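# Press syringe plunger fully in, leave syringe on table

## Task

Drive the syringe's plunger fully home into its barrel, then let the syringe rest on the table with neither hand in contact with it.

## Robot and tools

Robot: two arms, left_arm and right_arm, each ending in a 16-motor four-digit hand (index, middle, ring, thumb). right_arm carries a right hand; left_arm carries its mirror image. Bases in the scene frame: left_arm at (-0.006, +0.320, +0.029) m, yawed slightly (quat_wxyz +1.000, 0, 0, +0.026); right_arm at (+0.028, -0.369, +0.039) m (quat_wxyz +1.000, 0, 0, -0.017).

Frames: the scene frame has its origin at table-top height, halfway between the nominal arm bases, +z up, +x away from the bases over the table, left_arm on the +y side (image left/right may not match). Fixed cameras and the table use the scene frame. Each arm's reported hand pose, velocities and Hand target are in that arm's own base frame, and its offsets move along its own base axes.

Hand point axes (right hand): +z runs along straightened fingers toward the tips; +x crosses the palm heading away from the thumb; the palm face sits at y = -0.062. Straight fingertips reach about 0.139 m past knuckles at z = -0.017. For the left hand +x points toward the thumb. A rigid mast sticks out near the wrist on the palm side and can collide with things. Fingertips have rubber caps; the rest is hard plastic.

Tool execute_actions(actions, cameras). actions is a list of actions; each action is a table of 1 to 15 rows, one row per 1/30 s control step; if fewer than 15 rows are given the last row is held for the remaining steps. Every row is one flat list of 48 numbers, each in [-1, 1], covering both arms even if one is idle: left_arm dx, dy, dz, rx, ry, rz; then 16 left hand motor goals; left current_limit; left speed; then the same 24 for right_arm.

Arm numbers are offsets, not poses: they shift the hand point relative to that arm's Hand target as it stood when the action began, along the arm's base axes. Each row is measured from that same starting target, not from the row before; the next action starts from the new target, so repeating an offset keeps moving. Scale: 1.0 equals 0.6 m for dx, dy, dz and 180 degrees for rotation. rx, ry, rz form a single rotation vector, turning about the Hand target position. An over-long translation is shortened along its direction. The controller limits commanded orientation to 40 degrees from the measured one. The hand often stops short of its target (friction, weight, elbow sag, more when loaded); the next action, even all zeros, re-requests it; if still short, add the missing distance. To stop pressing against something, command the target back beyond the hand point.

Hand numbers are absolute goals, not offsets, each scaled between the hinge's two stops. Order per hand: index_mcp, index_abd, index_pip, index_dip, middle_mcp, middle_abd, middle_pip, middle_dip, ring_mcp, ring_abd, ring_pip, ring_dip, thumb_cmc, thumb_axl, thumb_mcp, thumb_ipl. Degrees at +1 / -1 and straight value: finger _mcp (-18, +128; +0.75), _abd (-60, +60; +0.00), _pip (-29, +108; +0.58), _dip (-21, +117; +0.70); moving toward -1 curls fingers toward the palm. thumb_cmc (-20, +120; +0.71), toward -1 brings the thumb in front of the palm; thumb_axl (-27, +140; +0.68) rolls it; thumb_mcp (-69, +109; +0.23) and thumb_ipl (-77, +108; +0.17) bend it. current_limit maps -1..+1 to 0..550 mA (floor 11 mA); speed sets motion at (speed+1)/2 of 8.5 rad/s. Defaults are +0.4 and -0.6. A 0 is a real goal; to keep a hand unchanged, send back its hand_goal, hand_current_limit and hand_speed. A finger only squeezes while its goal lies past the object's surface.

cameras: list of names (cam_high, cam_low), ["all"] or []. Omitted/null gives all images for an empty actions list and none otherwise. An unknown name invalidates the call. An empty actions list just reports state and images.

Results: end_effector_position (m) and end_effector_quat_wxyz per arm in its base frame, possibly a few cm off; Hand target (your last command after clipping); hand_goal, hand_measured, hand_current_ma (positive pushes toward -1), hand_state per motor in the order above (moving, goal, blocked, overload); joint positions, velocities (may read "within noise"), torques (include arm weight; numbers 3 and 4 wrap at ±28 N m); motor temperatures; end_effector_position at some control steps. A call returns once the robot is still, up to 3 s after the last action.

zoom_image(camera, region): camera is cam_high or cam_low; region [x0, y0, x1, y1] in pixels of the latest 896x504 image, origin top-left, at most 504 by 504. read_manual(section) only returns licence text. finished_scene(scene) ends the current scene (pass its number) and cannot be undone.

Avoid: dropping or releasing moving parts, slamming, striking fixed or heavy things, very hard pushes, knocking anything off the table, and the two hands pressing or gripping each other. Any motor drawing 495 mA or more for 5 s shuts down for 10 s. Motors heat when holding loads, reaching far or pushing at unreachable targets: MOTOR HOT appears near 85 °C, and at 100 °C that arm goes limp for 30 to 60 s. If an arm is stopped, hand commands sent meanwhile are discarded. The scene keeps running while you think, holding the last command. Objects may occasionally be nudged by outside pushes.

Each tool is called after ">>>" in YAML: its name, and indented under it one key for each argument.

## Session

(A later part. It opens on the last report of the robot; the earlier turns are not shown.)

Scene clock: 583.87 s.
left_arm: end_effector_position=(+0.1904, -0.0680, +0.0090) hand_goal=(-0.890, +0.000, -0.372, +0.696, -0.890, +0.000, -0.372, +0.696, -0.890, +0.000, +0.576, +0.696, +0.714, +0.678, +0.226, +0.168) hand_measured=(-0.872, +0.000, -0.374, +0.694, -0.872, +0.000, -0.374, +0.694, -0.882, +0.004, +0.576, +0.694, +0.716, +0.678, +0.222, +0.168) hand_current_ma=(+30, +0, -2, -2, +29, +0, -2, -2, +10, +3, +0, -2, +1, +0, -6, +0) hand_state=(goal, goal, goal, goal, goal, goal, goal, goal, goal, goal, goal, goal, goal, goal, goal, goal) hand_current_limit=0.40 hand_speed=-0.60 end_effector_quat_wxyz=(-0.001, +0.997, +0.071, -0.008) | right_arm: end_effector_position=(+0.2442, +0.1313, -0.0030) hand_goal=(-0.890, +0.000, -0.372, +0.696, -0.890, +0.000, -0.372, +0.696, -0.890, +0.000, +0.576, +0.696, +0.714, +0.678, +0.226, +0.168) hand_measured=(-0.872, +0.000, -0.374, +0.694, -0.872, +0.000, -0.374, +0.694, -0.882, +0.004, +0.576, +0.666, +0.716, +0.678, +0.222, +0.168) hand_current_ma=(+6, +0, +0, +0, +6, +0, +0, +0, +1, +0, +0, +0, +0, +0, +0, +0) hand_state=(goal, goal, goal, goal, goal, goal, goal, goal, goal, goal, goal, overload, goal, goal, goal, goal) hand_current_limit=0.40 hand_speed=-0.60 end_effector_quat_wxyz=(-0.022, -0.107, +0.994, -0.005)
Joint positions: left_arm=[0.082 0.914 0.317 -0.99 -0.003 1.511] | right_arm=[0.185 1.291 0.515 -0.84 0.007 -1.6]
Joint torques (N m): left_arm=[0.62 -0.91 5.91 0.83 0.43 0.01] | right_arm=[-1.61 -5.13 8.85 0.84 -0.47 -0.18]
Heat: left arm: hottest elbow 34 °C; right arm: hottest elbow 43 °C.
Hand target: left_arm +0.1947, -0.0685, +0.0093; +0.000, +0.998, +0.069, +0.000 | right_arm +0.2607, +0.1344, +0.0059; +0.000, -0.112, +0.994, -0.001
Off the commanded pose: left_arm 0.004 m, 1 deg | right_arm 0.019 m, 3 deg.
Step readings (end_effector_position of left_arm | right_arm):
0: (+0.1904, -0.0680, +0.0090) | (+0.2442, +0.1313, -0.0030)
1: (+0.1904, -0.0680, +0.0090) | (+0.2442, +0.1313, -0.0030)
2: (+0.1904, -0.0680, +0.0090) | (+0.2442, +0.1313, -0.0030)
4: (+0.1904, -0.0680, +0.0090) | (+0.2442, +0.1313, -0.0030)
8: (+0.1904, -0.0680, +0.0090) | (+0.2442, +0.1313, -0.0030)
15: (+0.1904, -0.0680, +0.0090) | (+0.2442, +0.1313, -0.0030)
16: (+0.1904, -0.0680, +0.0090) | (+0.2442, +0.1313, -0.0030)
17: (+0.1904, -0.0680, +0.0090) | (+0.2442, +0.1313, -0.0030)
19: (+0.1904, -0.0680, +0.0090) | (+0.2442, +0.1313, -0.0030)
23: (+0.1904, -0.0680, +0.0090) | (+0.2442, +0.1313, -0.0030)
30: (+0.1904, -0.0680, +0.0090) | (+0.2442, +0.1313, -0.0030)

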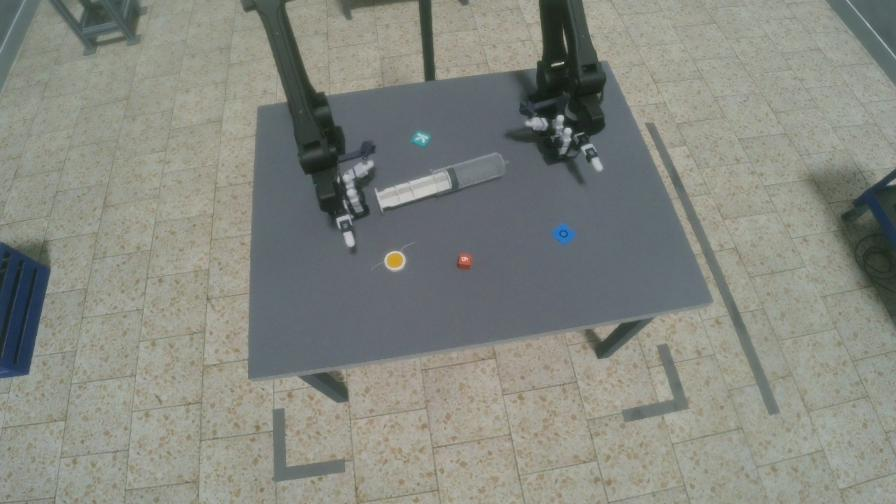

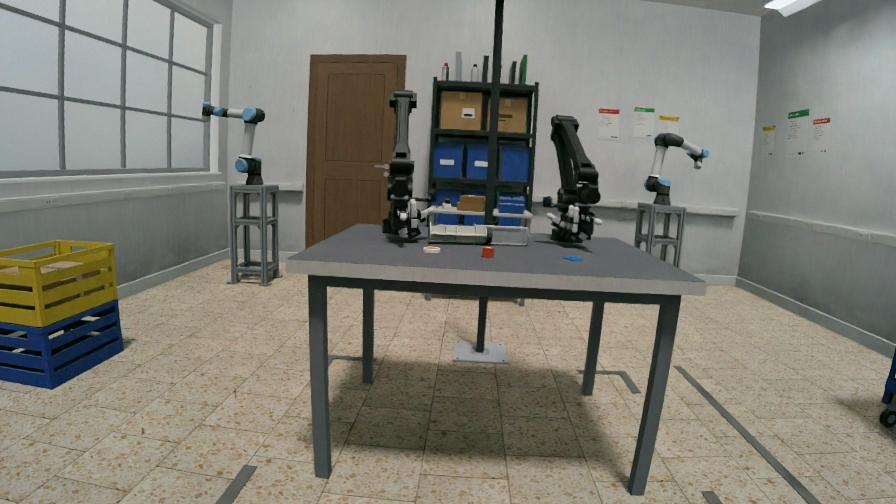

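>>> execute_actions:
  actions:
    - [[0.01,-0.074,0,0,0,0,-0.89,0,-0.372,0.696,-0.89,0,-0.372,0.696,-0.89,0,0.576,0.696,0.714,0.678,0.226,0.168,0.4,-0.6,-0.001,0.023,0,0,0,0,-0.89,0,-0.372,0.696,-0.89,0,-0.372,0.696,-0.89,0,0.576,0.696,0.714,0.678,0.226,0.168,0.4,-0.6]]
    - [[0.01,-0.074,0,0,0,0,-0.89,0,-0.372,0.696,-0.89,0,-0.372,0.696,-0.89,0,0.576,0.696,0.714,0.678,0.226,0.168,0.4,-0.6,-0.001,0.023,0,0,0,0,-0.89,0,-0.372,0.696,-0.89,0,-0.372,0.696,-0.89,0,0.576,0.696,0.714,0.678,0.226,0.168,0.4,-0.6]]
  cameras: ["all"]

>>> zoom_image:
  camera: "cam_high"
  region: [340, 110, 580, 230]

>>> zoom_image:
  camera: "cam_low"
  region: [380, 170, 600, 270]

Scene clock: 634.60 s.
left_arm: end_effector_position=(+0.1828, -0.1457, -0.0041) hand_goal=(-0.890, +0.000, -0.372, +0.696, -0.890, +0.000, -0.372, +0.696, -0.890, +0.000, +0.576, +0.696, +0.714, +0.678, +0.226, +0.168) hand_measured=(-0.880, +0.000, -0.374, +0.694, -0.878, +0.000, -0.374, +0.694, -0.880, +0.002, +0.576, +0.694, +0.714, +0.678, +0.222, +0.168) hand_current_ma=(+15, +0, -1, -2, +16, +0, -1, -2, +14, +2, +0, -1, +0, +0, -6, +0) hand_state=(goal, goal, goal, goal, goal, goal, goal, goal, goal, goal, goal, goal, goal, goal, goal, goal) hand_current_limit=0.40 hand_speed=-0.60 end_effector_quat_wxyz=(-0.011, +0.997, +0.069, -0.025) | right_arm: end_effector_position=(+0.2416, +0.1550, -0.0008) hand_goal=(-0.890, +0.000, -0.372, +0.696, -0.890, +0.000, -0.372, +0.696, -0.890, +0.000, +0.576, +0.696, +0.714, +0.678, +0.226, +0.168) hand_measured=(-0.874, +0.000, -0.374, +0.694, -0.874, +0.000, -0.374, +0.694, -0.882, +0.004, +0.576, +0.666, +0.714, +0.678, +0.222, +0.168) hand_current_ma=(+5, +0, +0, +0, +5, +0, +0, +0, +1, +0, +0, +0, +0, +0, +0, +0) hand_state=(goal, goal, goal, goal, goal, goal, goal, goal, goal, goal, goal, overload, goal, goal, goal, goal) hand_current_limit=0.40 hand_speed=-0.60 end_effector_quat_wxyz=(-0.018, -0.114, +0.993, -0.005)
Joint positions: left_arm=[-0.404 1.016 0.33 -0.939 0.003 1.029] | right_arm=[0.278 1.291 0.523 -0.84 0.004 -1.52]
Joint velocities: left_arm=[within noise] | right_arm=[-0.005 0.015 -0.002 -0.007 -0.154 -0.007]
Joint torques (N m): left_arm=[0.26 -1.44 8.66 0.94 0.14 -0.12] | right_arm=[-0.85 -4.19 9.37 0.92 -0.36 0.07]
Heat: left arm: hottest elbow 34 °C; right arm: hottest elbow 43 °C.
Hand target: left_arm +0.2069, -0.1572, +0.0094; +0.000, +0.998, +0.069, +0.000 | right_arm +0.2596, +0.1619, +0.0059; +0.000, -0.112, +0.994, -0.001
Off the commanded pose: left_arm 0.030 m, 3 deg | right_arm 0.020 m, 2 deg.
Step readings (end_effector_position of left_arm | right_arm):
0: (+0.1904, -0.0680, +0.0090) | (+0.2442, +0.1313, -0.0030)
1: (+0.1909, -0.0715, +0.0091) | (+0.2440, +0.1319, -0.0031)
2: (+0.1903, -0.0810, +0.0097) | (+0.2436, +0.1337, -0.0030)
4: (+0.1855, -0.1011, +0.0099) | (+0.2417, +0.1383, -0.0031)
8: (+0.1817, -0.1127, +0.0063) | (+0.2401, +0.1414, -0.0029)
15: (+0.1872, -0.1101, +0.0046) | (+0.2409, +0.1414, -0.0030)
16: (+0.1872, -0.1132, +0.0042) | (+0.2406, +0.1427, -0.0029)
17: (+0.1851, -0.1217, +0.0039) | (+0.2409, +0.1446, -0.0028)
19: (+0.1778, -0.1396, +0.0021) | (+0.2399, +0.1505, -0.0021)
23: (+0.1754, -0.1489, -0.0025) | (+0.2399, +0.1551, -0.0008)
30: (+0.1817, -0.1462, -0.0041) | (+0.2414, +0.1550, -0.0008)

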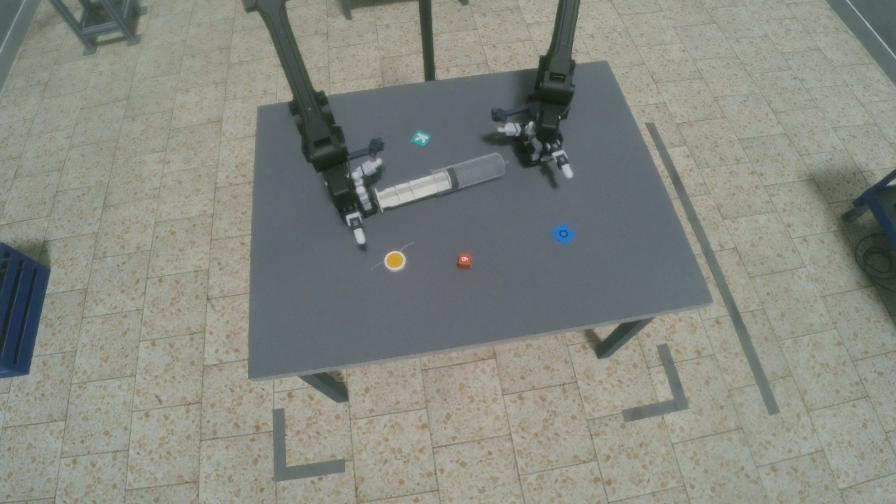

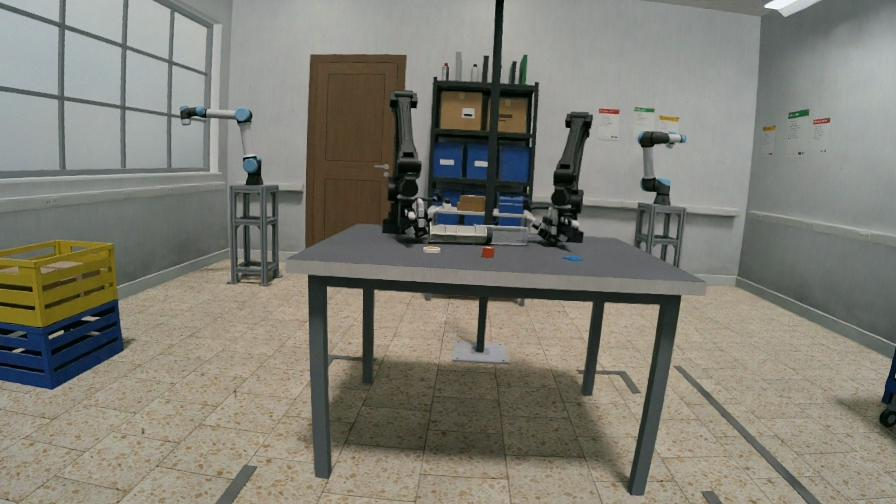

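Scaled by 2.100 from the camera's 896x504 image, which has a finer 1280x720 frame.

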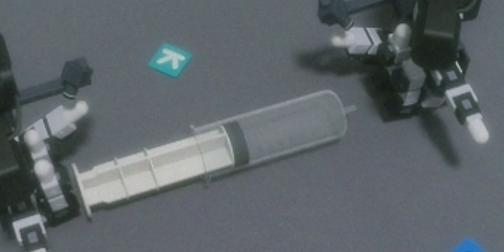

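Scaled by 2.291 from the camera's 896x504 image, which has a finer 1280x720 frame.

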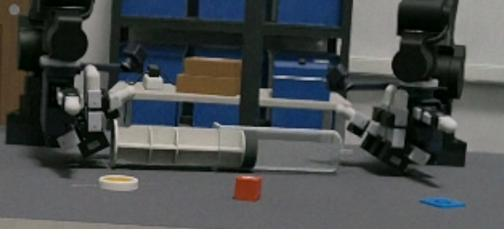

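>>> zoom_image:
  camera: "cam_high"
  region: [480, 110, 580, 190]

>>> zoom_image:
  camera: "cam_high"
  region: [340, 150, 420, 230]

>>> zoom_image:
  camera: "cam_low"
  region: [500, 190, 600, 260]

Scaled by 5.040 from the camera's 896x504 image, which has a finer 1280x720 frame.

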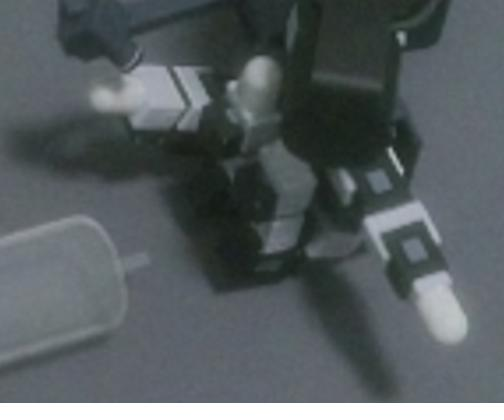

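Scaled by 6.300 from the camera's 896x504 image, which has a finer 1280x720 frame.

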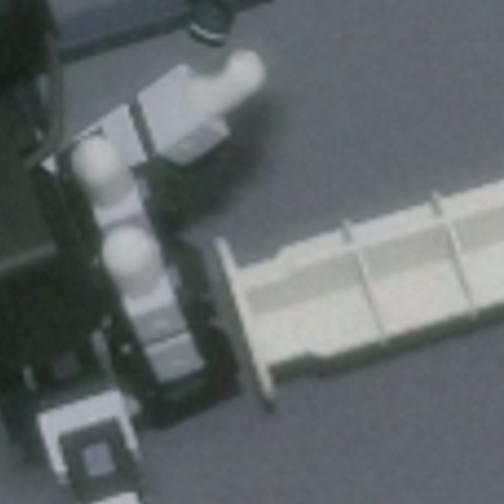

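Scaled by 5.040 from the camera's 896x504 image, which has a finer 1280x720 frame.

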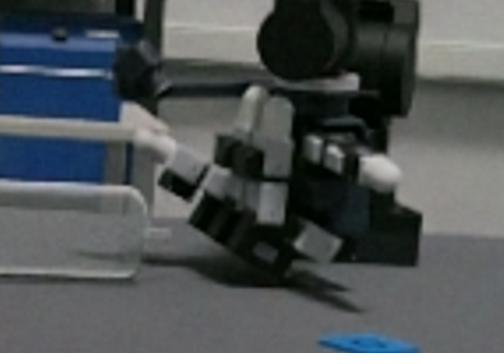

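>>> execute_actions:
  actions:
    - [[0.031,-0.058,0.01,0,0,0,-0.89,0,-0.372,0.696,-0.89,0,-0.372,0.696,-0.89,0,0.576,0.696,0.714,0.678,0.226,0.168,0.4,-0.6,0,0,0,0,0,0,-0.89,0,-0.372,0.696,-0.89,0,-0.372,0.696,-0.89,0,0.576,0.696,0.714,0.678,0.226,0.168,0.4,-0.6]]
  cameras: ["all"]

>>> zoom_image:
  camera: "cam_high"
  region: [480, 110, 580, 190]

>>> zoom_image:
  camera: "cam_low"
  region: [500, 190, 600, 260]

Scene clock: 673.77 s.
left_arm: end_effector_position=(+0.2110, -0.1822, +0.0072) hand_goal=(-0.890, +0.000, -0.372, +0.696, -0.890, +0.000, -0.372, +0.696, -0.890, +0.000, +0.576, +0.696, +0.714, +0.678, +0.226, +0.168) hand_measured=(-0.880, +0.000, -0.374, +0.694, -0.880, +0.000, -0.374, +0.694, -0.880, +0.002, +0.576, +0.694, +0.714, +0.678, +0.222, +0.168) hand_current_ma=(+14, +0, -1, -2, +15, +0, -1, -2, +15, +1, +0, -1, +0, +0, -6, +0) hand_state=(goal, goal, goal, goal, goal, goal, goal, goal, goal, goal, goal, goal, goal, goal, goal, goal) hand_current_limit=0.40 hand_speed=-0.60 end_effector_quat_wxyz=(-0.009, +0.997, +0.069, -0.015) | right_arm: end_effector_position=(+0.2416, +0.1550, -0.0008) hand_goal=(-0.890, +0.000, -0.372, +0.696, -0.890, +0.000, -0.372, +0.696, -0.890, +0.000, +0.576, +0.696, +0.714, +0.678, +0.226, +0.168) hand_measured=(-0.874, +0.000, -0.374, +0.694, -0.874, +0.000, -0.374, +0.694, -0.882, +0.004, +0.576, +0.666, +0.714, +0.678, +0.222, +0.168) hand_current_ma=(+5, +0, +0, +0, +5, +0, +0, +0, +1, +0, +0, +0, +0, +0, +0, +0) hand_state=(goal, goal, goal, goal, goal, goal, goal, goal, goal, goal, goal, overload, goal, goal, goal, goal) hand_current_limit=0.40 hand_speed=-0.60 end_effector_quat_wxyz=(-0.018, -0.114, +0.993, -0.005)
Joint positions: left_arm=[-0.516 1.122 0.428 -0.911 0.001 0.917] | right_arm=[0.278 1.291 0.523 -0.84 0.004 -1.52]
Joint torques (N m): left_arm=[0.15 -3.02 7.5 0.76 0.15 -0.11] | right_arm=[-0.91 -4.25 9.36 0.96 -0.35 0.06]
Heat: left arm: hottest elbow 36 °C; right arm: hottest elbow 45 °C.
Hand target: left_arm +0.2255, -0.1920, +0.0154; +0.000, +0.998, +0.069, +0.000 | right_arm +0.2596, +0.1619, +0.0059; +0.000, -0.112, +0.994, -0.001
Off the commanded pose: left_arm 0.019 m, 2 deg | right_arm 0.020 m, 2 deg.
Step readings (end_effector_position of left_arm | right_arm):
0: (+0.1828, -0.1457, -0.0041) | (+0.2416, +0.1550, -0.0008)
1: (+0.1833, -0.1491, -0.0031) | (+0.2416, +0.1550, -0.0008)
2: (+0.1848, -0.1536, -0.0027) | (+0.2416, +0.1550, -0.0008)
4: (+0.1899, -0.1677, +0.0010) | (+0.2416, +0.1550, -0.0008)
8: (+0.2064, -0.1824, +0.0076) | (+0.2416, +0.1550, -0.0008)
15: (+0.2105, -0.1824, +0.0073) | (+0.2416, +0.1550, -0.0008)

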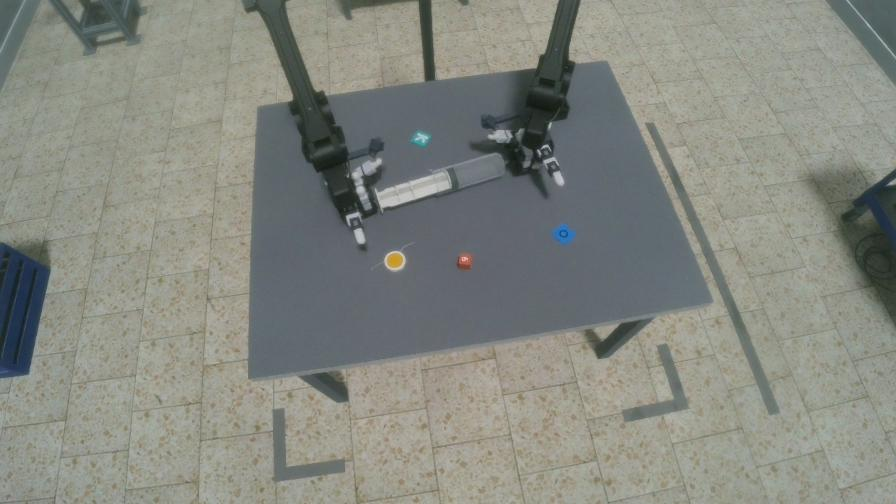

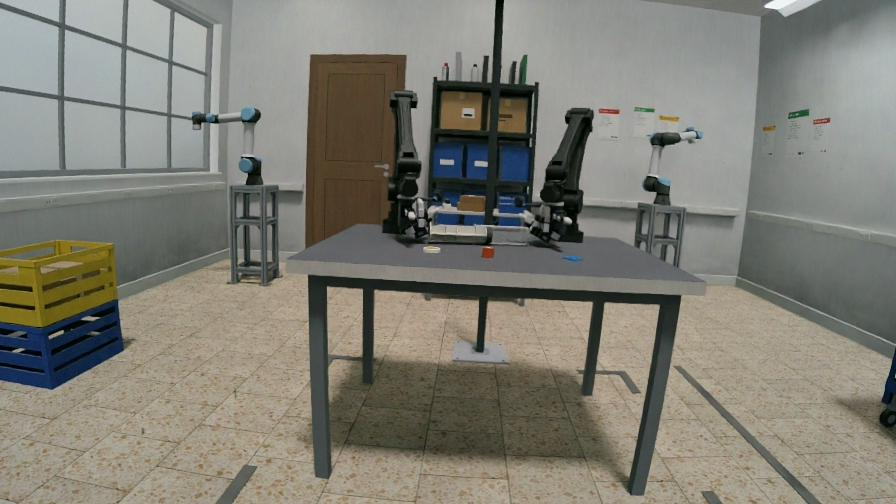

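Scaled by 5.040 from the camera's 896x504 image, which has a finer 1280x720 frame.

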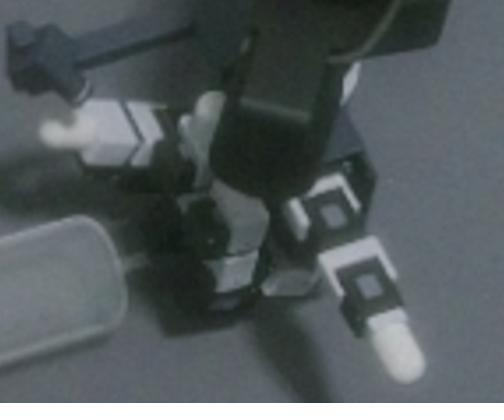

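Scaled by 5.040 from the camera's 896x504 image, which has a finer 1280x720 frame.

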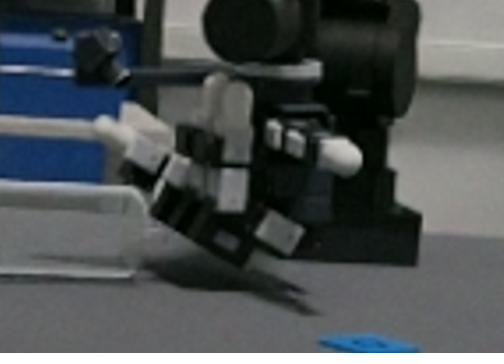

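>>> execute_actions:
  actions:
    - [[0.005,-0.033,-0.01,0,0,0,-0.89,0,-0.372,0.696,-0.89,0,-0.372,0.696,-0.89,0,0.576,0.696,0.714,0.678,0.226,0.168,0.4,-0.6,0,0,0,0,0,0,-0.89,0,-0.372,0.696,-0.89,0,-0.372,0.696,-0.89,0,0.576,0.696,0.714,0.678,0.226,0.168,0.4,-0.6]]
  cameras: ["all"]

>>> zoom_image:
  camera: "cam_high"
  region: [480, 110, 580, 190]

>>> zoom_image:
  camera: "cam_high"
  region: [340, 110, 540, 230]

>>> zoom_image:
  camera: "cam_low"
  region: [500, 190, 600, 260]

Scene clock: 687.90 s.
left_arm: end_effector_position=(+0.2071, -0.1944, -0.0047) hand_goal=(-0.890, +0.000, -0.372, +0.696, -0.890, +0.000, -0.372, +0.696, -0.890, +0.000, +0.576, +0.696, +0.714, +0.678, +0.226, +0.168) hand_measured=(-0.880, +0.000, -0.374, +0.694, -0.884, +0.000, -0.374, +0.694, -0.880, +0.002, +0.576, +0.694, +0.714, +0.678, +0.222, +0.168) hand_current_ma=(+14, +0, -1, -2, +8, +0, -1, -2, +15, +1, +0, -1, +0, +0, -6, +0) hand_state=(goal, goal, goal, goal, goal, goal, goal, goal, goal, goal, goal, goal, goal, goal, goal, goal) hand_current_limit=0.40 hand_speed=-0.60 end_effector_quat_wxyz=(-0.018, +0.997, +0.069, -0.022) | right_arm: end_effector_position=(+0.2420, +0.1541, -0.0012) hand_goal=(-0.890, +0.000, -0.372, +0.696, -0.890, +0.000, -0.372, +0.696, -0.890, +0.000, +0.576, +0.696, +0.714, +0.678, +0.226, +0.168) hand_measured=(-0.874, +0.000, -0.374, +0.694, -0.876, +0.000, -0.374, +0.694, -0.882, +0.004, +0.576, +0.666, +0.714, +0.678, +0.222, +0.168) hand_current_ma=(+4, +0, +0, +0, +4, +0, +0, +0, +1, +0, +0, +0, +0, +0, +0, +0) hand_state=(goal, goal, goal, goal, goal, goal, goal, goal, goal, goal, goal, overload, goal, goal, goal, goal) hand_current_limit=0.40 hand_speed=-0.60 end_effector_quat_wxyz=(-0.018, -0.113, +0.993, -0.007)
Joint positions: left_arm=[-0.581 1.182 0.433 -0.879 -0.003 0.851] | right_arm=[0.278 1.291 0.523 -0.84 0.008 -1.519]
Joint torques (N m): left_arm=[0.03 -3.78 8.27 0.94 0.34 -0.11] | right_arm=[-0.91 -4.01 9.35 0.84 -0.51 0.04]
Heat: left arm: hottest elbow 36 °C; right arm: hottest elbow 46 °C.
Hand target: left_arm +0.2284, -0.2118, +0.0094; +0.000, +0.998, +0.069, +0.000 | right_arm +0.2595, +0.1619, +0.0059; +0.000, -0.112, +0.994, -0.001
Off the commanded pose: left_arm 0.031 m, 3 deg | right_arm 0.020 m, 2 deg.
Step readings (end_effector_position of left_arm | right_arm):
0: (+0.2110, -0.1822, +0.0072) | (+0.2416, +0.1550, -0.0008)
1: (+0.2097, -0.1840, +0.0065) | (+0.2416, +0.1550, -0.0008)
2: (+0.2101, -0.1863, +0.0045) | (+0.2416, +0.1550, -0.0008)
4: (+0.2069, -0.1921, +0.0001) | (+0.2418, +0.1548, -0.0010)
8: (+0.2042, -0.1945, -0.0049) | (+0.2420, +0.1541, -0.0012)
15: (+0.2068, -0.1945, -0.0047) | (+0.2420, +0.1541, -0.0012)

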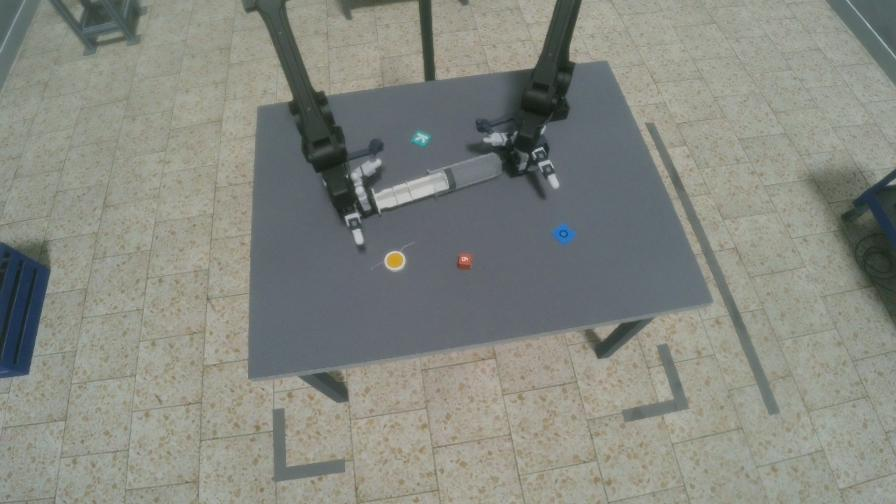

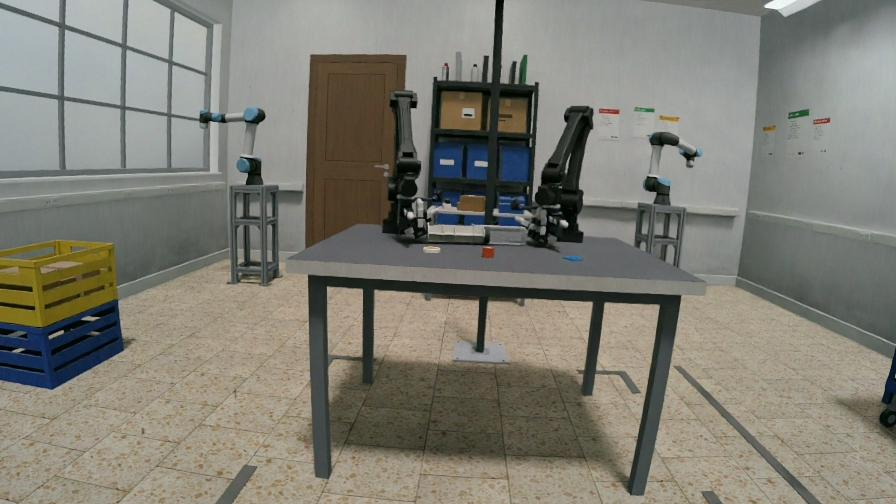

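Scaled by 5.040 from the camera's 896x504 image, which has a finer 1280x720 frame.

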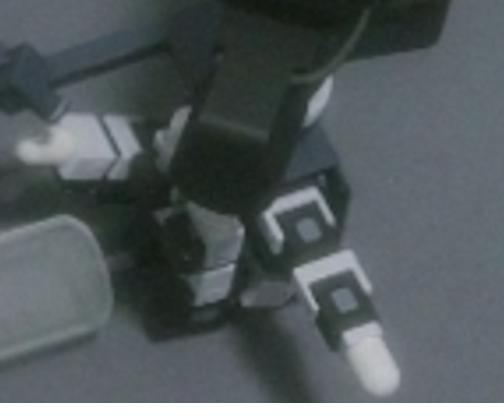

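Scaled by 2.520 from the camera's 896x504 image, which has a finer 1280x720 frame.

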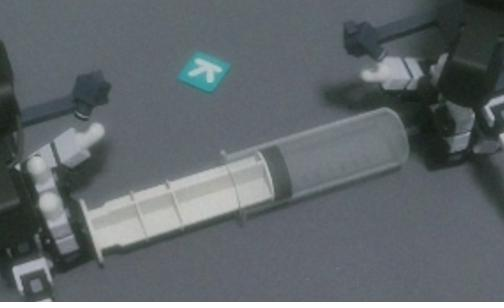

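Scaled by 5.040 from the camera's 896x504 image, which has a finer 1280x720 frame.

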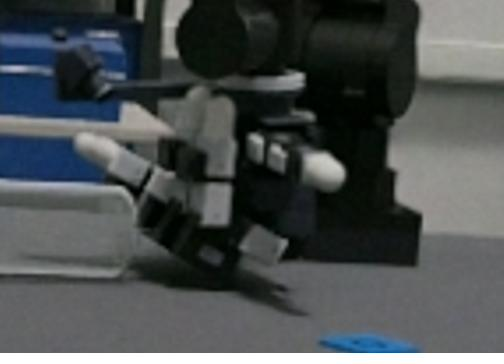

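>>> execute_actions:
  actions:
    - [[0,0,0,0,0,0,-0.89,0,-0.372,0.696,-0.89,0,-0.372,0.696,-0.89,0,0.576,0.696,0.714,0.678,0.226,0.168,0.4,-0.6,-0.011,0.049,0,0,0,0,-0.89,0,-0.372,0.696,-0.89,0,-0.372,0.696,-0.89,0,0.576,0.696,0.714,0.678,0.226,0.168,0.4,-0.6]]
  cameras: ["all"]

>>> zoom_image:
  camera: "cam_high"
  region: [340, 110, 540, 230]

>>> zoom_image:
  camera: "cam_low"
  region: [380, 170, 600, 270]

Scene clock: 703.27 s.
left_arm: end_effector_position=(+0.2079, -0.1881, -0.0080) hand_goal=(-0.890, +0.000, -0.372, +0.696, -0.890, +0.000, -0.372, +0.696, -0.890, +0.000, +0.576, +0.696, +0.714, +0.678, +0.226, +0.168) hand_measured=(-0.880, +0.000, -0.374, +0.694, -0.878, +0.000, -0.374, +0.694, -0.880, +0.002, +0.576, +0.694, +0.714, +0.678, +0.222, +0.168) hand_current_ma=(+14, +0, -1, -2, +18, +0, -1, -2, +15, +1, +0, -1, +0, +0, -6, +0) hand_state=(goal, goal, goal, goal, goal, goal, goal, goal, goal, goal, goal, goal, goal, goal, goal, goal) hand_current_limit=0.40 hand_speed=-0.60 end_effector_quat_wxyz=(-0.034, +0.996, +0.074, -0.020) | right_arm: end_effector_position=(+0.2375, +0.1682, -0.0042) hand_goal=(-0.890, +0.000, -0.372, +0.696, -0.890, +0.000, -0.372, +0.696, -0.890, +0.000, +0.576, +0.696, +0.714, +0.678, +0.226, +0.168) hand_measured=(-0.880, +0.000, -0.374, +0.694, -0.890, +0.000, -0.374, +0.694, -0.882, +0.004, +0.576, +0.666, +0.714, +0.678, +0.222, +0.168) hand_current_ma=(+2, +0, +0, +0, +0, +0, +0, +0, +1, +0, +0, +0, +0, +0, +0, +0) hand_state=(goal, goal, goal, goal, goal, goal, goal, goal, goal, goal, goal, overload, goal, goal, goal, goal) hand_current_limit=0.40 hand_speed=-0.60 end_effector_quat_wxyz=(-0.016, -0.108, +0.994, -0.021)
Joint positions: left_arm=[-0.579 1.188 0.433 -0.888 -0.029 0.842] | right_arm=[0.356 1.294 0.523 -0.842 0.033 -1.431]
Joint torques (N m): left_arm=[0.26 -4.31 8.14 1.22 1.4 -0.01] | right_arm=[1.85 -3.96 9.99 0.92 -1.43 0.18]
Heat: left arm: hottest elbow 35 °C; right arm: hottest elbow 46 °C.
Hand target: left_arm +0.2284, -0.2117, +0.0093; +0.000, +0.998, +0.069, +0.000 | right_arm +0.2529, +0.1914, +0.0059; +0.000, -0.112, +0.994, -0.001
Off the commanded pose: left_arm 0.036 m, 4 deg | right_arm 0.030 m, 3 deg.
Step readings (end_effector_position of left_arm | right_arm):
0: (+0.2071, -0.1944, -0.0047) | (+0.2420, +0.1541, -0.0012)
1: (+0.2071, -0.1944, -0.0047) | (+0.2416, +0.1560, -0.0012)
2: (+0.2076, -0.1934, -0.0050) | (+0.2405, +0.1600, -0.0018)
4: (+0.2080, -0.1899, -0.0066) | (+0.2373, +0.1668, -0.0029)
8: (+0.2076, -0.1882, -0.0080) | (+0.2374, +0.1684, -0.0037)
15: (+0.2079, -0.1881, -0.0080) | (+0.2375, +0.1682, -0.0042)

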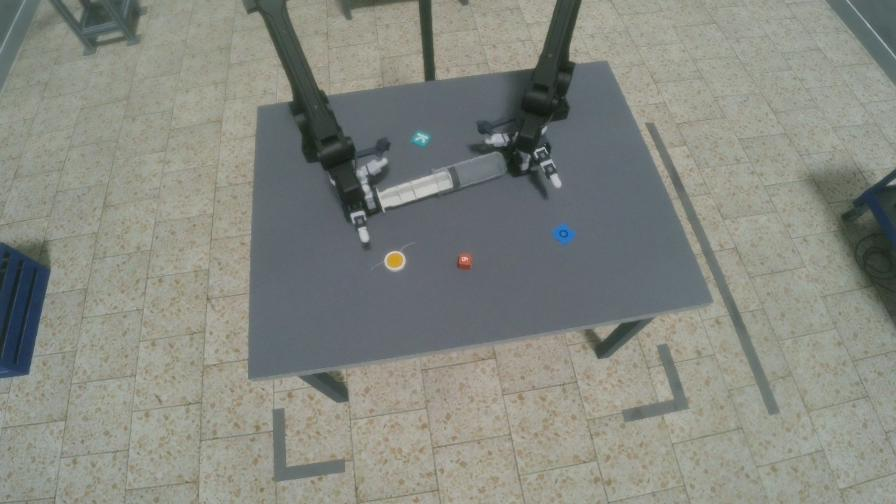

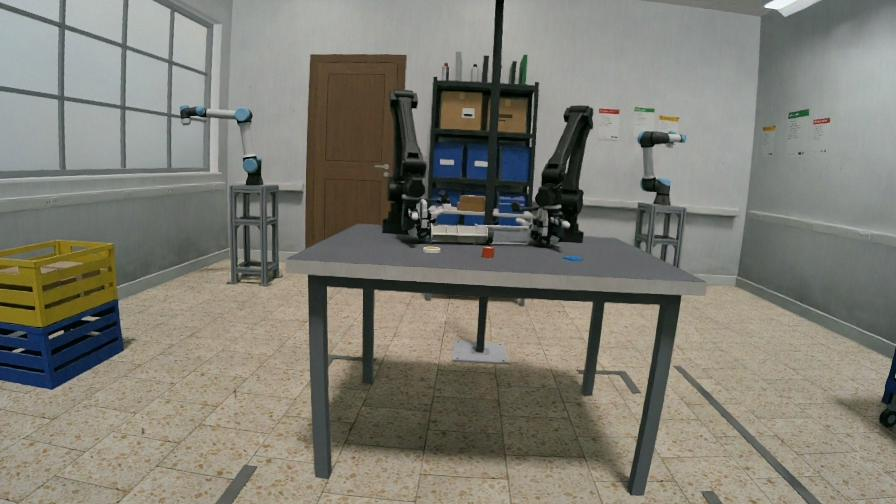

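Scaled by 2.520 from the camera's 896x504 image, which has a finer 1280x720 frame.

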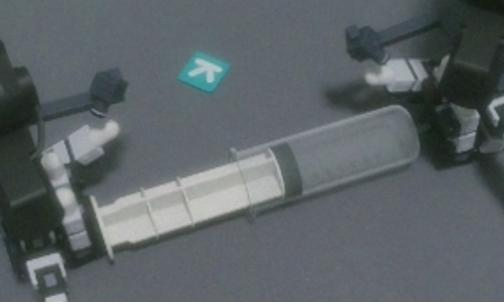

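Scaled by 2.291 from the camera's 896x504 image, which has a finer 1280x720 frame.

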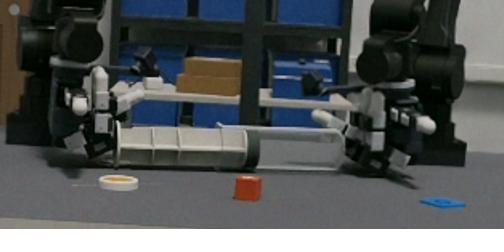

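>>> execute_actions:
  actions:
    - [[0.004,-0.02,0,0,0,0,-0.89,0,-0.372,0.696,-0.89,0,-0.372,0.696,-0.89,0,0.576,0.696,0.714,0.678,0.226,0.168,0.4,-0.6,-0.011,0.049,0,0,0,0,-0.89,0,-0.372,0.696,-0.89,0,-0.372,0.696,-0.89,0,0.576,0.696,0.714,0.678,0.226,0.168,0.4,-0.6]]
  cameras: ["all"]

>>> zoom_image:
  camera: "cam_high"
  region: [340, 110, 540, 230]

>>> zoom_image:
  camera: "cam_low"
  region: [380, 170, 600, 270]

Scene clock: 717.63 s.
left_arm: end_effector_position=(+0.2056, -0.1872, -0.0119) hand_goal=(-0.890, +0.000, -0.372, +0.696, -0.890, +0.000, -0.372, +0.696, -0.890, +0.000, +0.576, +0.696, +0.714, +0.678, +0.226, +0.168) hand_measured=(-0.880, +0.000, -0.374, +0.694, -0.890, +0.000, -0.374, +0.694, -0.880, +0.002, +0.576, +0.694, +0.712, +0.678, +0.222, +0.168) hand_current_ma=(+15, +0, -1, -2, +0, +0, -1, -2, +15, +1, +0, -1, -1, +0, -6, +0) hand_state=(goal, goal, goal, goal, goal, goal, goal, goal, goal, goal, goal, goal, goal, goal, goal, goal) hand_current_limit=0.40 hand_speed=-0.60 end_effector_quat_wxyz=(-0.043, +0.995, +0.081, -0.027) | right_arm: end_effector_position=(+0.2338, +0.1910, -0.0064) hand_goal=(-0.890, +0.000, -0.372, +0.696, -0.890, +0.000, -0.372, +0.696, -0.890, +0.000, +0.576, +0.696, +0.714, +0.678, +0.226, +0.168) hand_measured=(-0.884, +0.000, -0.374, +0.694, -0.898, +0.000, -0.374, +0.694, -0.880, +0.002, +0.576, +0.666, +0.712, +0.678, +0.222, +0.168) hand_current_ma=(+1, +0, +0, +0, -1, +0, +0, +0, +2, +0, +0, +0, +0, +0, +0, +0) hand_state=(goal, goal, goal, goal, goal, goal, goal, goal, goal, goal, goal, overload, goal, goal, goal, goal) hand_current_limit=0.40 hand_speed=-0.60 end_effector_quat_wxyz=(-0.016, -0.098, +0.995, -0.027)
Joint positions: left_arm=[-0.591 1.205 0.437 -0.899 -0.034 0.815] | right_arm=[0.455 1.311 0.534 -0.842 0.04 -1.312]
Joint torques (N m): left_arm=[-1.61 -4.25 9.17 1.66 1.68 -0.06] | right_arm=[2.55 -4.07 10.48 0.94 -1.7 0.09]
Motor temperatures (°C): left_arm=[28 30 35 25 28 24] | right_arm=[26 30 47 28 30 27]
Heat: left arm: hottest elbow 35 °C; right arm: hottest elbow 47 °C.
Hand target: left_arm +0.2308, -0.2239, +0.0094; +0.000, +0.998, +0.069, +0.000 | right_arm +0.2464, +0.2207, +0.0059; +0.000, -0.112, +0.994, -0.001
Off the commanded pose: left_arm 0.049 m, 6 deg | right_arm 0.035 m, 4 deg.
Step readings (end_effector_position of left_arm | right_arm):
0: (+0.2079, -0.1881, -0.0080) | (+0.2375, +0.1682, -0.0042)
1: (+0.2079, -0.1881, -0.0084) | (+0.2376, +0.1696, -0.0044)
2: (+0.2083, -0.1865, -0.0095) | (+0.2366, +0.1727, -0.0050)
4: (+0.2049, -0.1893, -0.0111) | (+0.2308, +0.1869, -0.0041)
8: (+0.2052, -0.1874, -0.0119) | (+0.2340, +0.1912, -0.0054)
15: (+0.2056, -0.1872, -0.0119) | (+0.2338, +0.1910, -0.0064)

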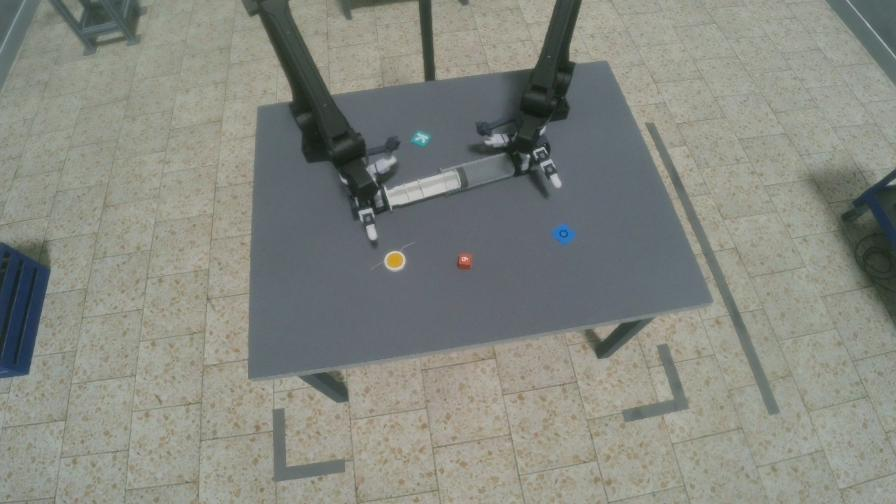

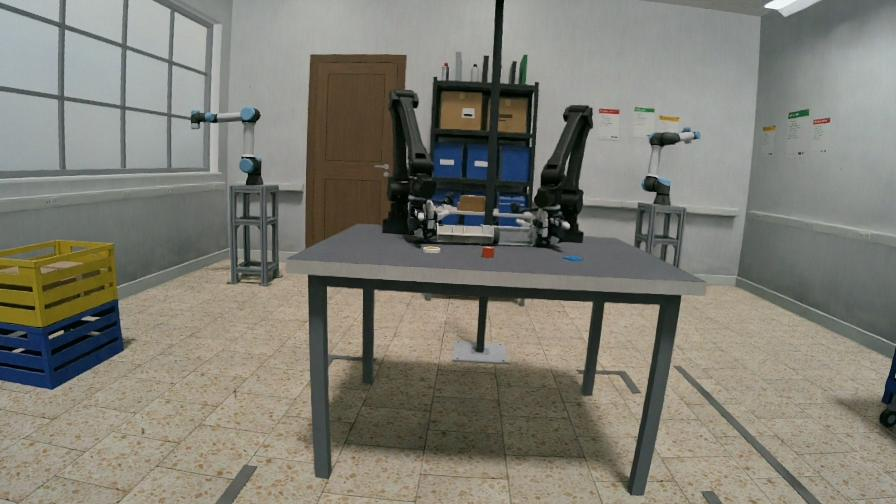

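Scaled by 2.520 from the camera's 896x504 image, which has a finer 1280x720 frame.

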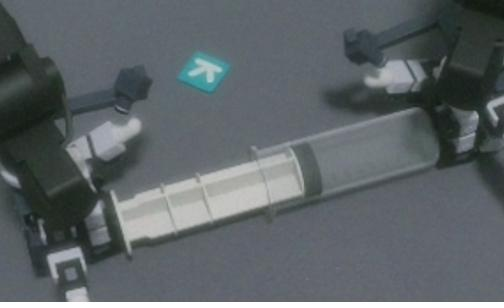

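Scaled by 2.291 from the camera's 896x504 image, which has a finer 1280x720 frame.

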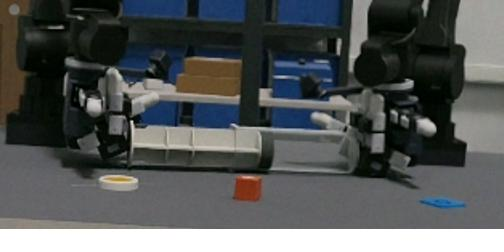

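>>> zoom_image:
  camera: "cam_high"
  region: [480, 110, 580, 190]

>>> zoom_image:
  camera: "cam_low"
  region: [500, 190, 600, 260]

>>> zoom_image:
  camera: "cam_high"
  region: [340, 150, 420, 230]

>>> zoom_image:
  camera: "cam_low"
  region: [390, 190, 490, 260]

Scaled by 5.040 from the camera's 896x504 image, which has a finer 1280x720 frame.

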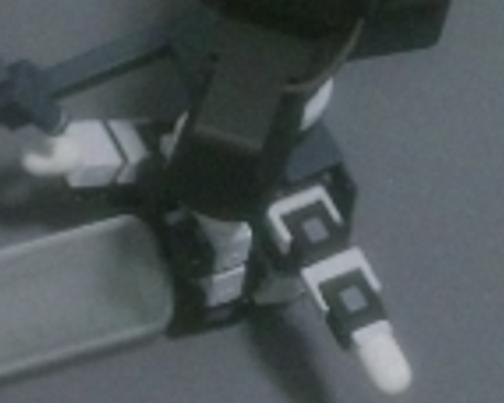

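Scaled by 5.040 from the camera's 896x504 image, which has a finer 1280x720 frame.

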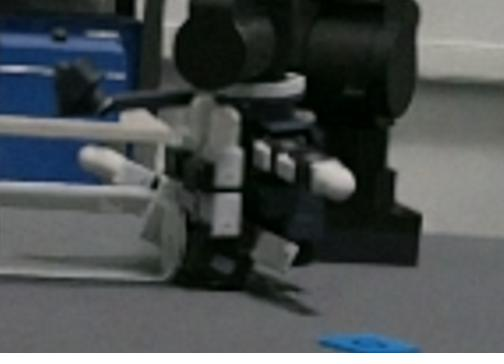

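Scaled by 6.300 from the camera's 896x504 image, which has a finer 1280x720 frame.

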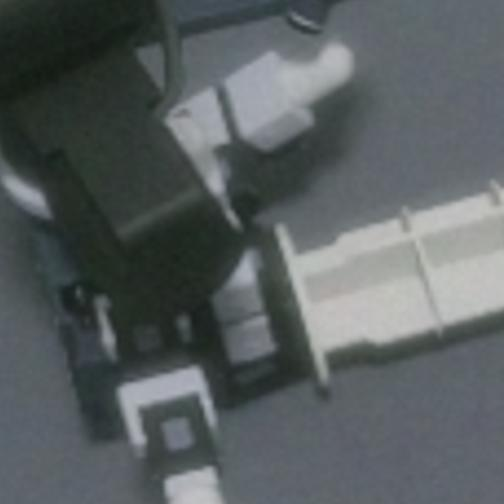

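Scaled by 5.040 from the camera's 896x504 image, which has a finer 1280x720 frame.

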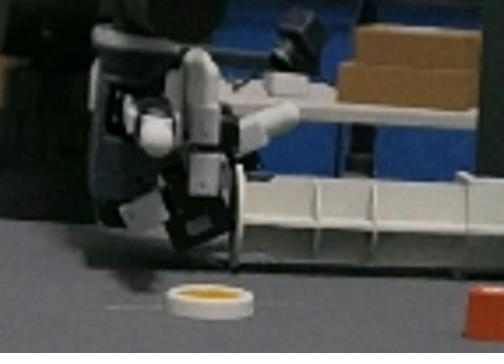

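>>> execute_actions:
  actions:
    - [[0.003,-0.02,0.005,0,0,0,-0.89,0,-0.372,0.696,-0.89,0,-0.372,0.696,-0.89,0,0.576,0.696,0.714,0.678,0.226,0.168,0.4,-0.6,-0.011,0.049,0.005,0,0,0,-0.89,0,-0.372,0.696,-0.89,0,-0.372,0.696,-0.89,0,0.576,0.696,0.714,0.678,0.226,0.168,0.4,-0.6]]
  cameras: ["all"]

>>> zoom_image:
  camera: "cam_high"
  region: [340, 110, 540, 230]

>>> zoom_image:
  camera: "cam_low"
  region: [380, 170, 600, 270]

Scene clock: 737.30 s.
left_arm: end_effector_position=(+0.2012, -0.1791, -0.0157) hand_goal=(-0.890, +0.000, -0.372, +0.696, -0.890, +0.000, -0.372, +0.696, -0.890, +0.000, +0.576, +0.696, +0.714, +0.678, +0.226, +0.168) hand_measured=(-0.900, +0.000, -0.374, +0.694, -0.860, -0.004, -0.378, +0.694, -0.880, +0.002, +0.576, +0.694, +0.712, +0.678, +0.222, +0.168) hand_current_ma=(-14, +0, -1, -2, +63, -3, -5, -2, +15, +1, +0, -1, -1, +0, -6, +0) hand_state=(goal, goal, goal, goal, blocked, goal, goal, goal, goal, goal, goal, goal, goal, goal, goal, goal) hand_current_limit=0.40 hand_speed=-0.60 end_effector_quat_wxyz=(-0.066, +0.993, +0.093, -0.033) | right_arm: end_effector_position=(+0.2228, +0.1997, -0.0107) hand_goal=(-0.890, +0.000, -0.372, +0.696, -0.890, +0.000, -0.372, +0.696, -0.890, +0.000, +0.576, +0.696, +0.714, +0.678, +0.226, +0.168) hand_measured=(-0.884, +0.000, -0.374, +0.694, -0.902, +0.000, -0.374, +0.694, -0.880, +0.002, +0.576, +0.666, +0.714, +0.678, +0.222, +0.168) hand_current_ma=(+1, +0, +0, +0, -2, +0, +0, +0, +2, +0, +0, +0, +0, +0, +0, +0) hand_state=(goal, goal, goal, goal, goal, goal, goal, goal, goal, goal, goal, overload, goal, goal, goal, goal) hand_current_limit=0.40 hand_speed=-0.60 end_effector_quat_wxyz=(-0.025, -0.093, +0.994, -0.046)
Joint positions: left_arm=[-0.602 1.21 0.437 -0.933 -0.058 0.778] | right_arm=[0.525 1.321 0.536 -0.869 0.062 -1.23]
Joint torques (N m): left_arm=[-3.14 -4.31 10.62 2.18 2.74 0.06] | right_arm=[4.66 -4.31 12.37 1.24 -2.59 0.18]
Heat: left arm: hottest elbow 36 °C; right arm: hottest elbow 48 °C.
Hand target: left_arm +0.2327, -0.2358, +0.0124; +0.000, +0.998, +0.069, +0.000 | right_arm +0.2398, +0.2501, +0.0088; +0.000, -0.112, +0.994, -0.001
Off the commanded pose: left_arm 0.071 m, 9 deg | right_arm 0.057 m, 6 deg.
Step readings (end_effector_position of left_arm | right_arm):
0: (+0.2056, -0.1872, -0.0119) | (+0.2338, +0.1910, -0.0064)
1: (+0.2054, -0.1871, -0.0122) | (+0.2335, +0.1923, -0.0063)
2: (+0.2045, -0.1856, -0.0131) | (+0.2323, +0.1943, -0.0068)
4: (+0.2022, -0.1817, -0.0150) | (+0.2267, +0.1984, -0.0080)
8: (+0.2010, -0.1792, -0.0157) | (+0.2226, +0.1998, -0.0105)
15: (+0.2012, -0.1791, -0.0157) | (+0.2228, +0.1997, -0.0107)

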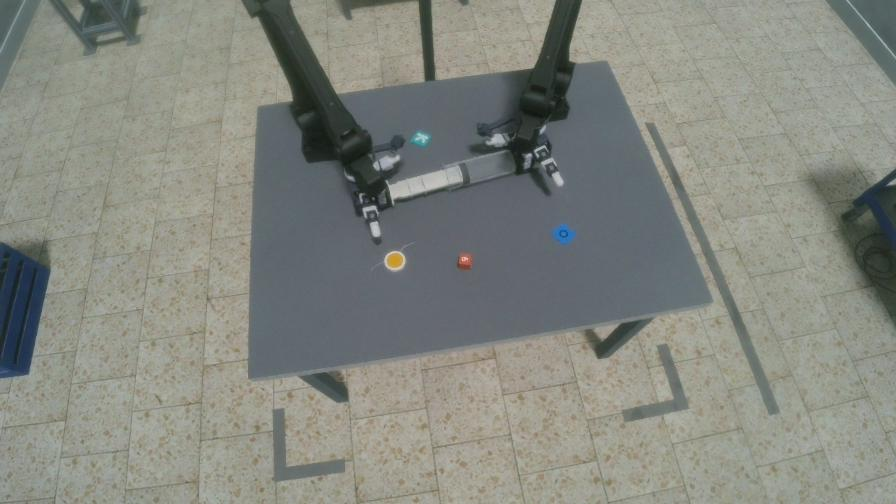

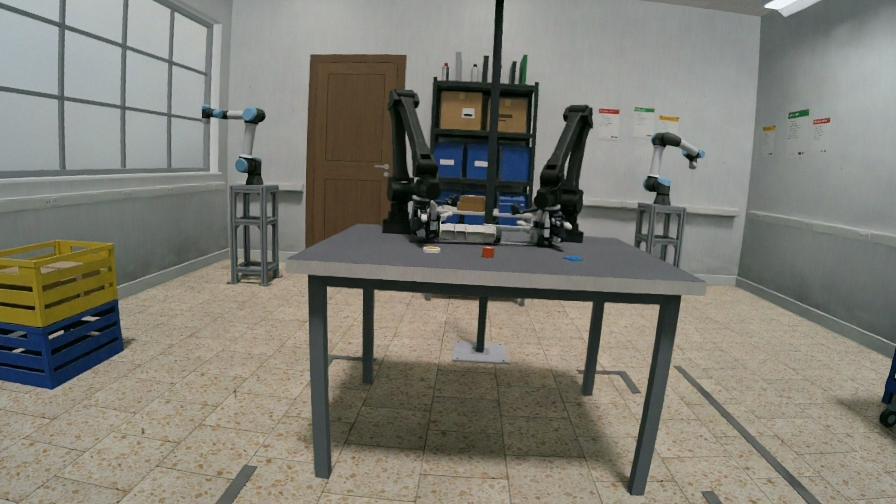

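Scaled by 2.520 from the camera's 896x504 image, which has a finer 1280x720 frame.

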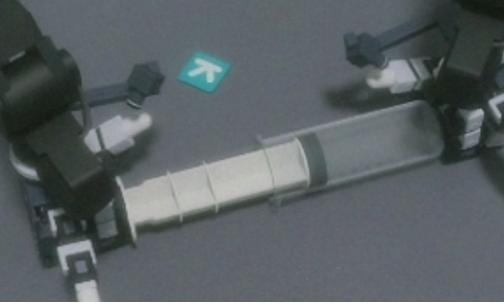

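Scaled by 2.291 from the camera's 896x504 image, which has a finer 1280x720 frame.

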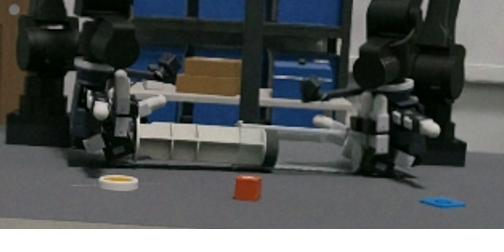

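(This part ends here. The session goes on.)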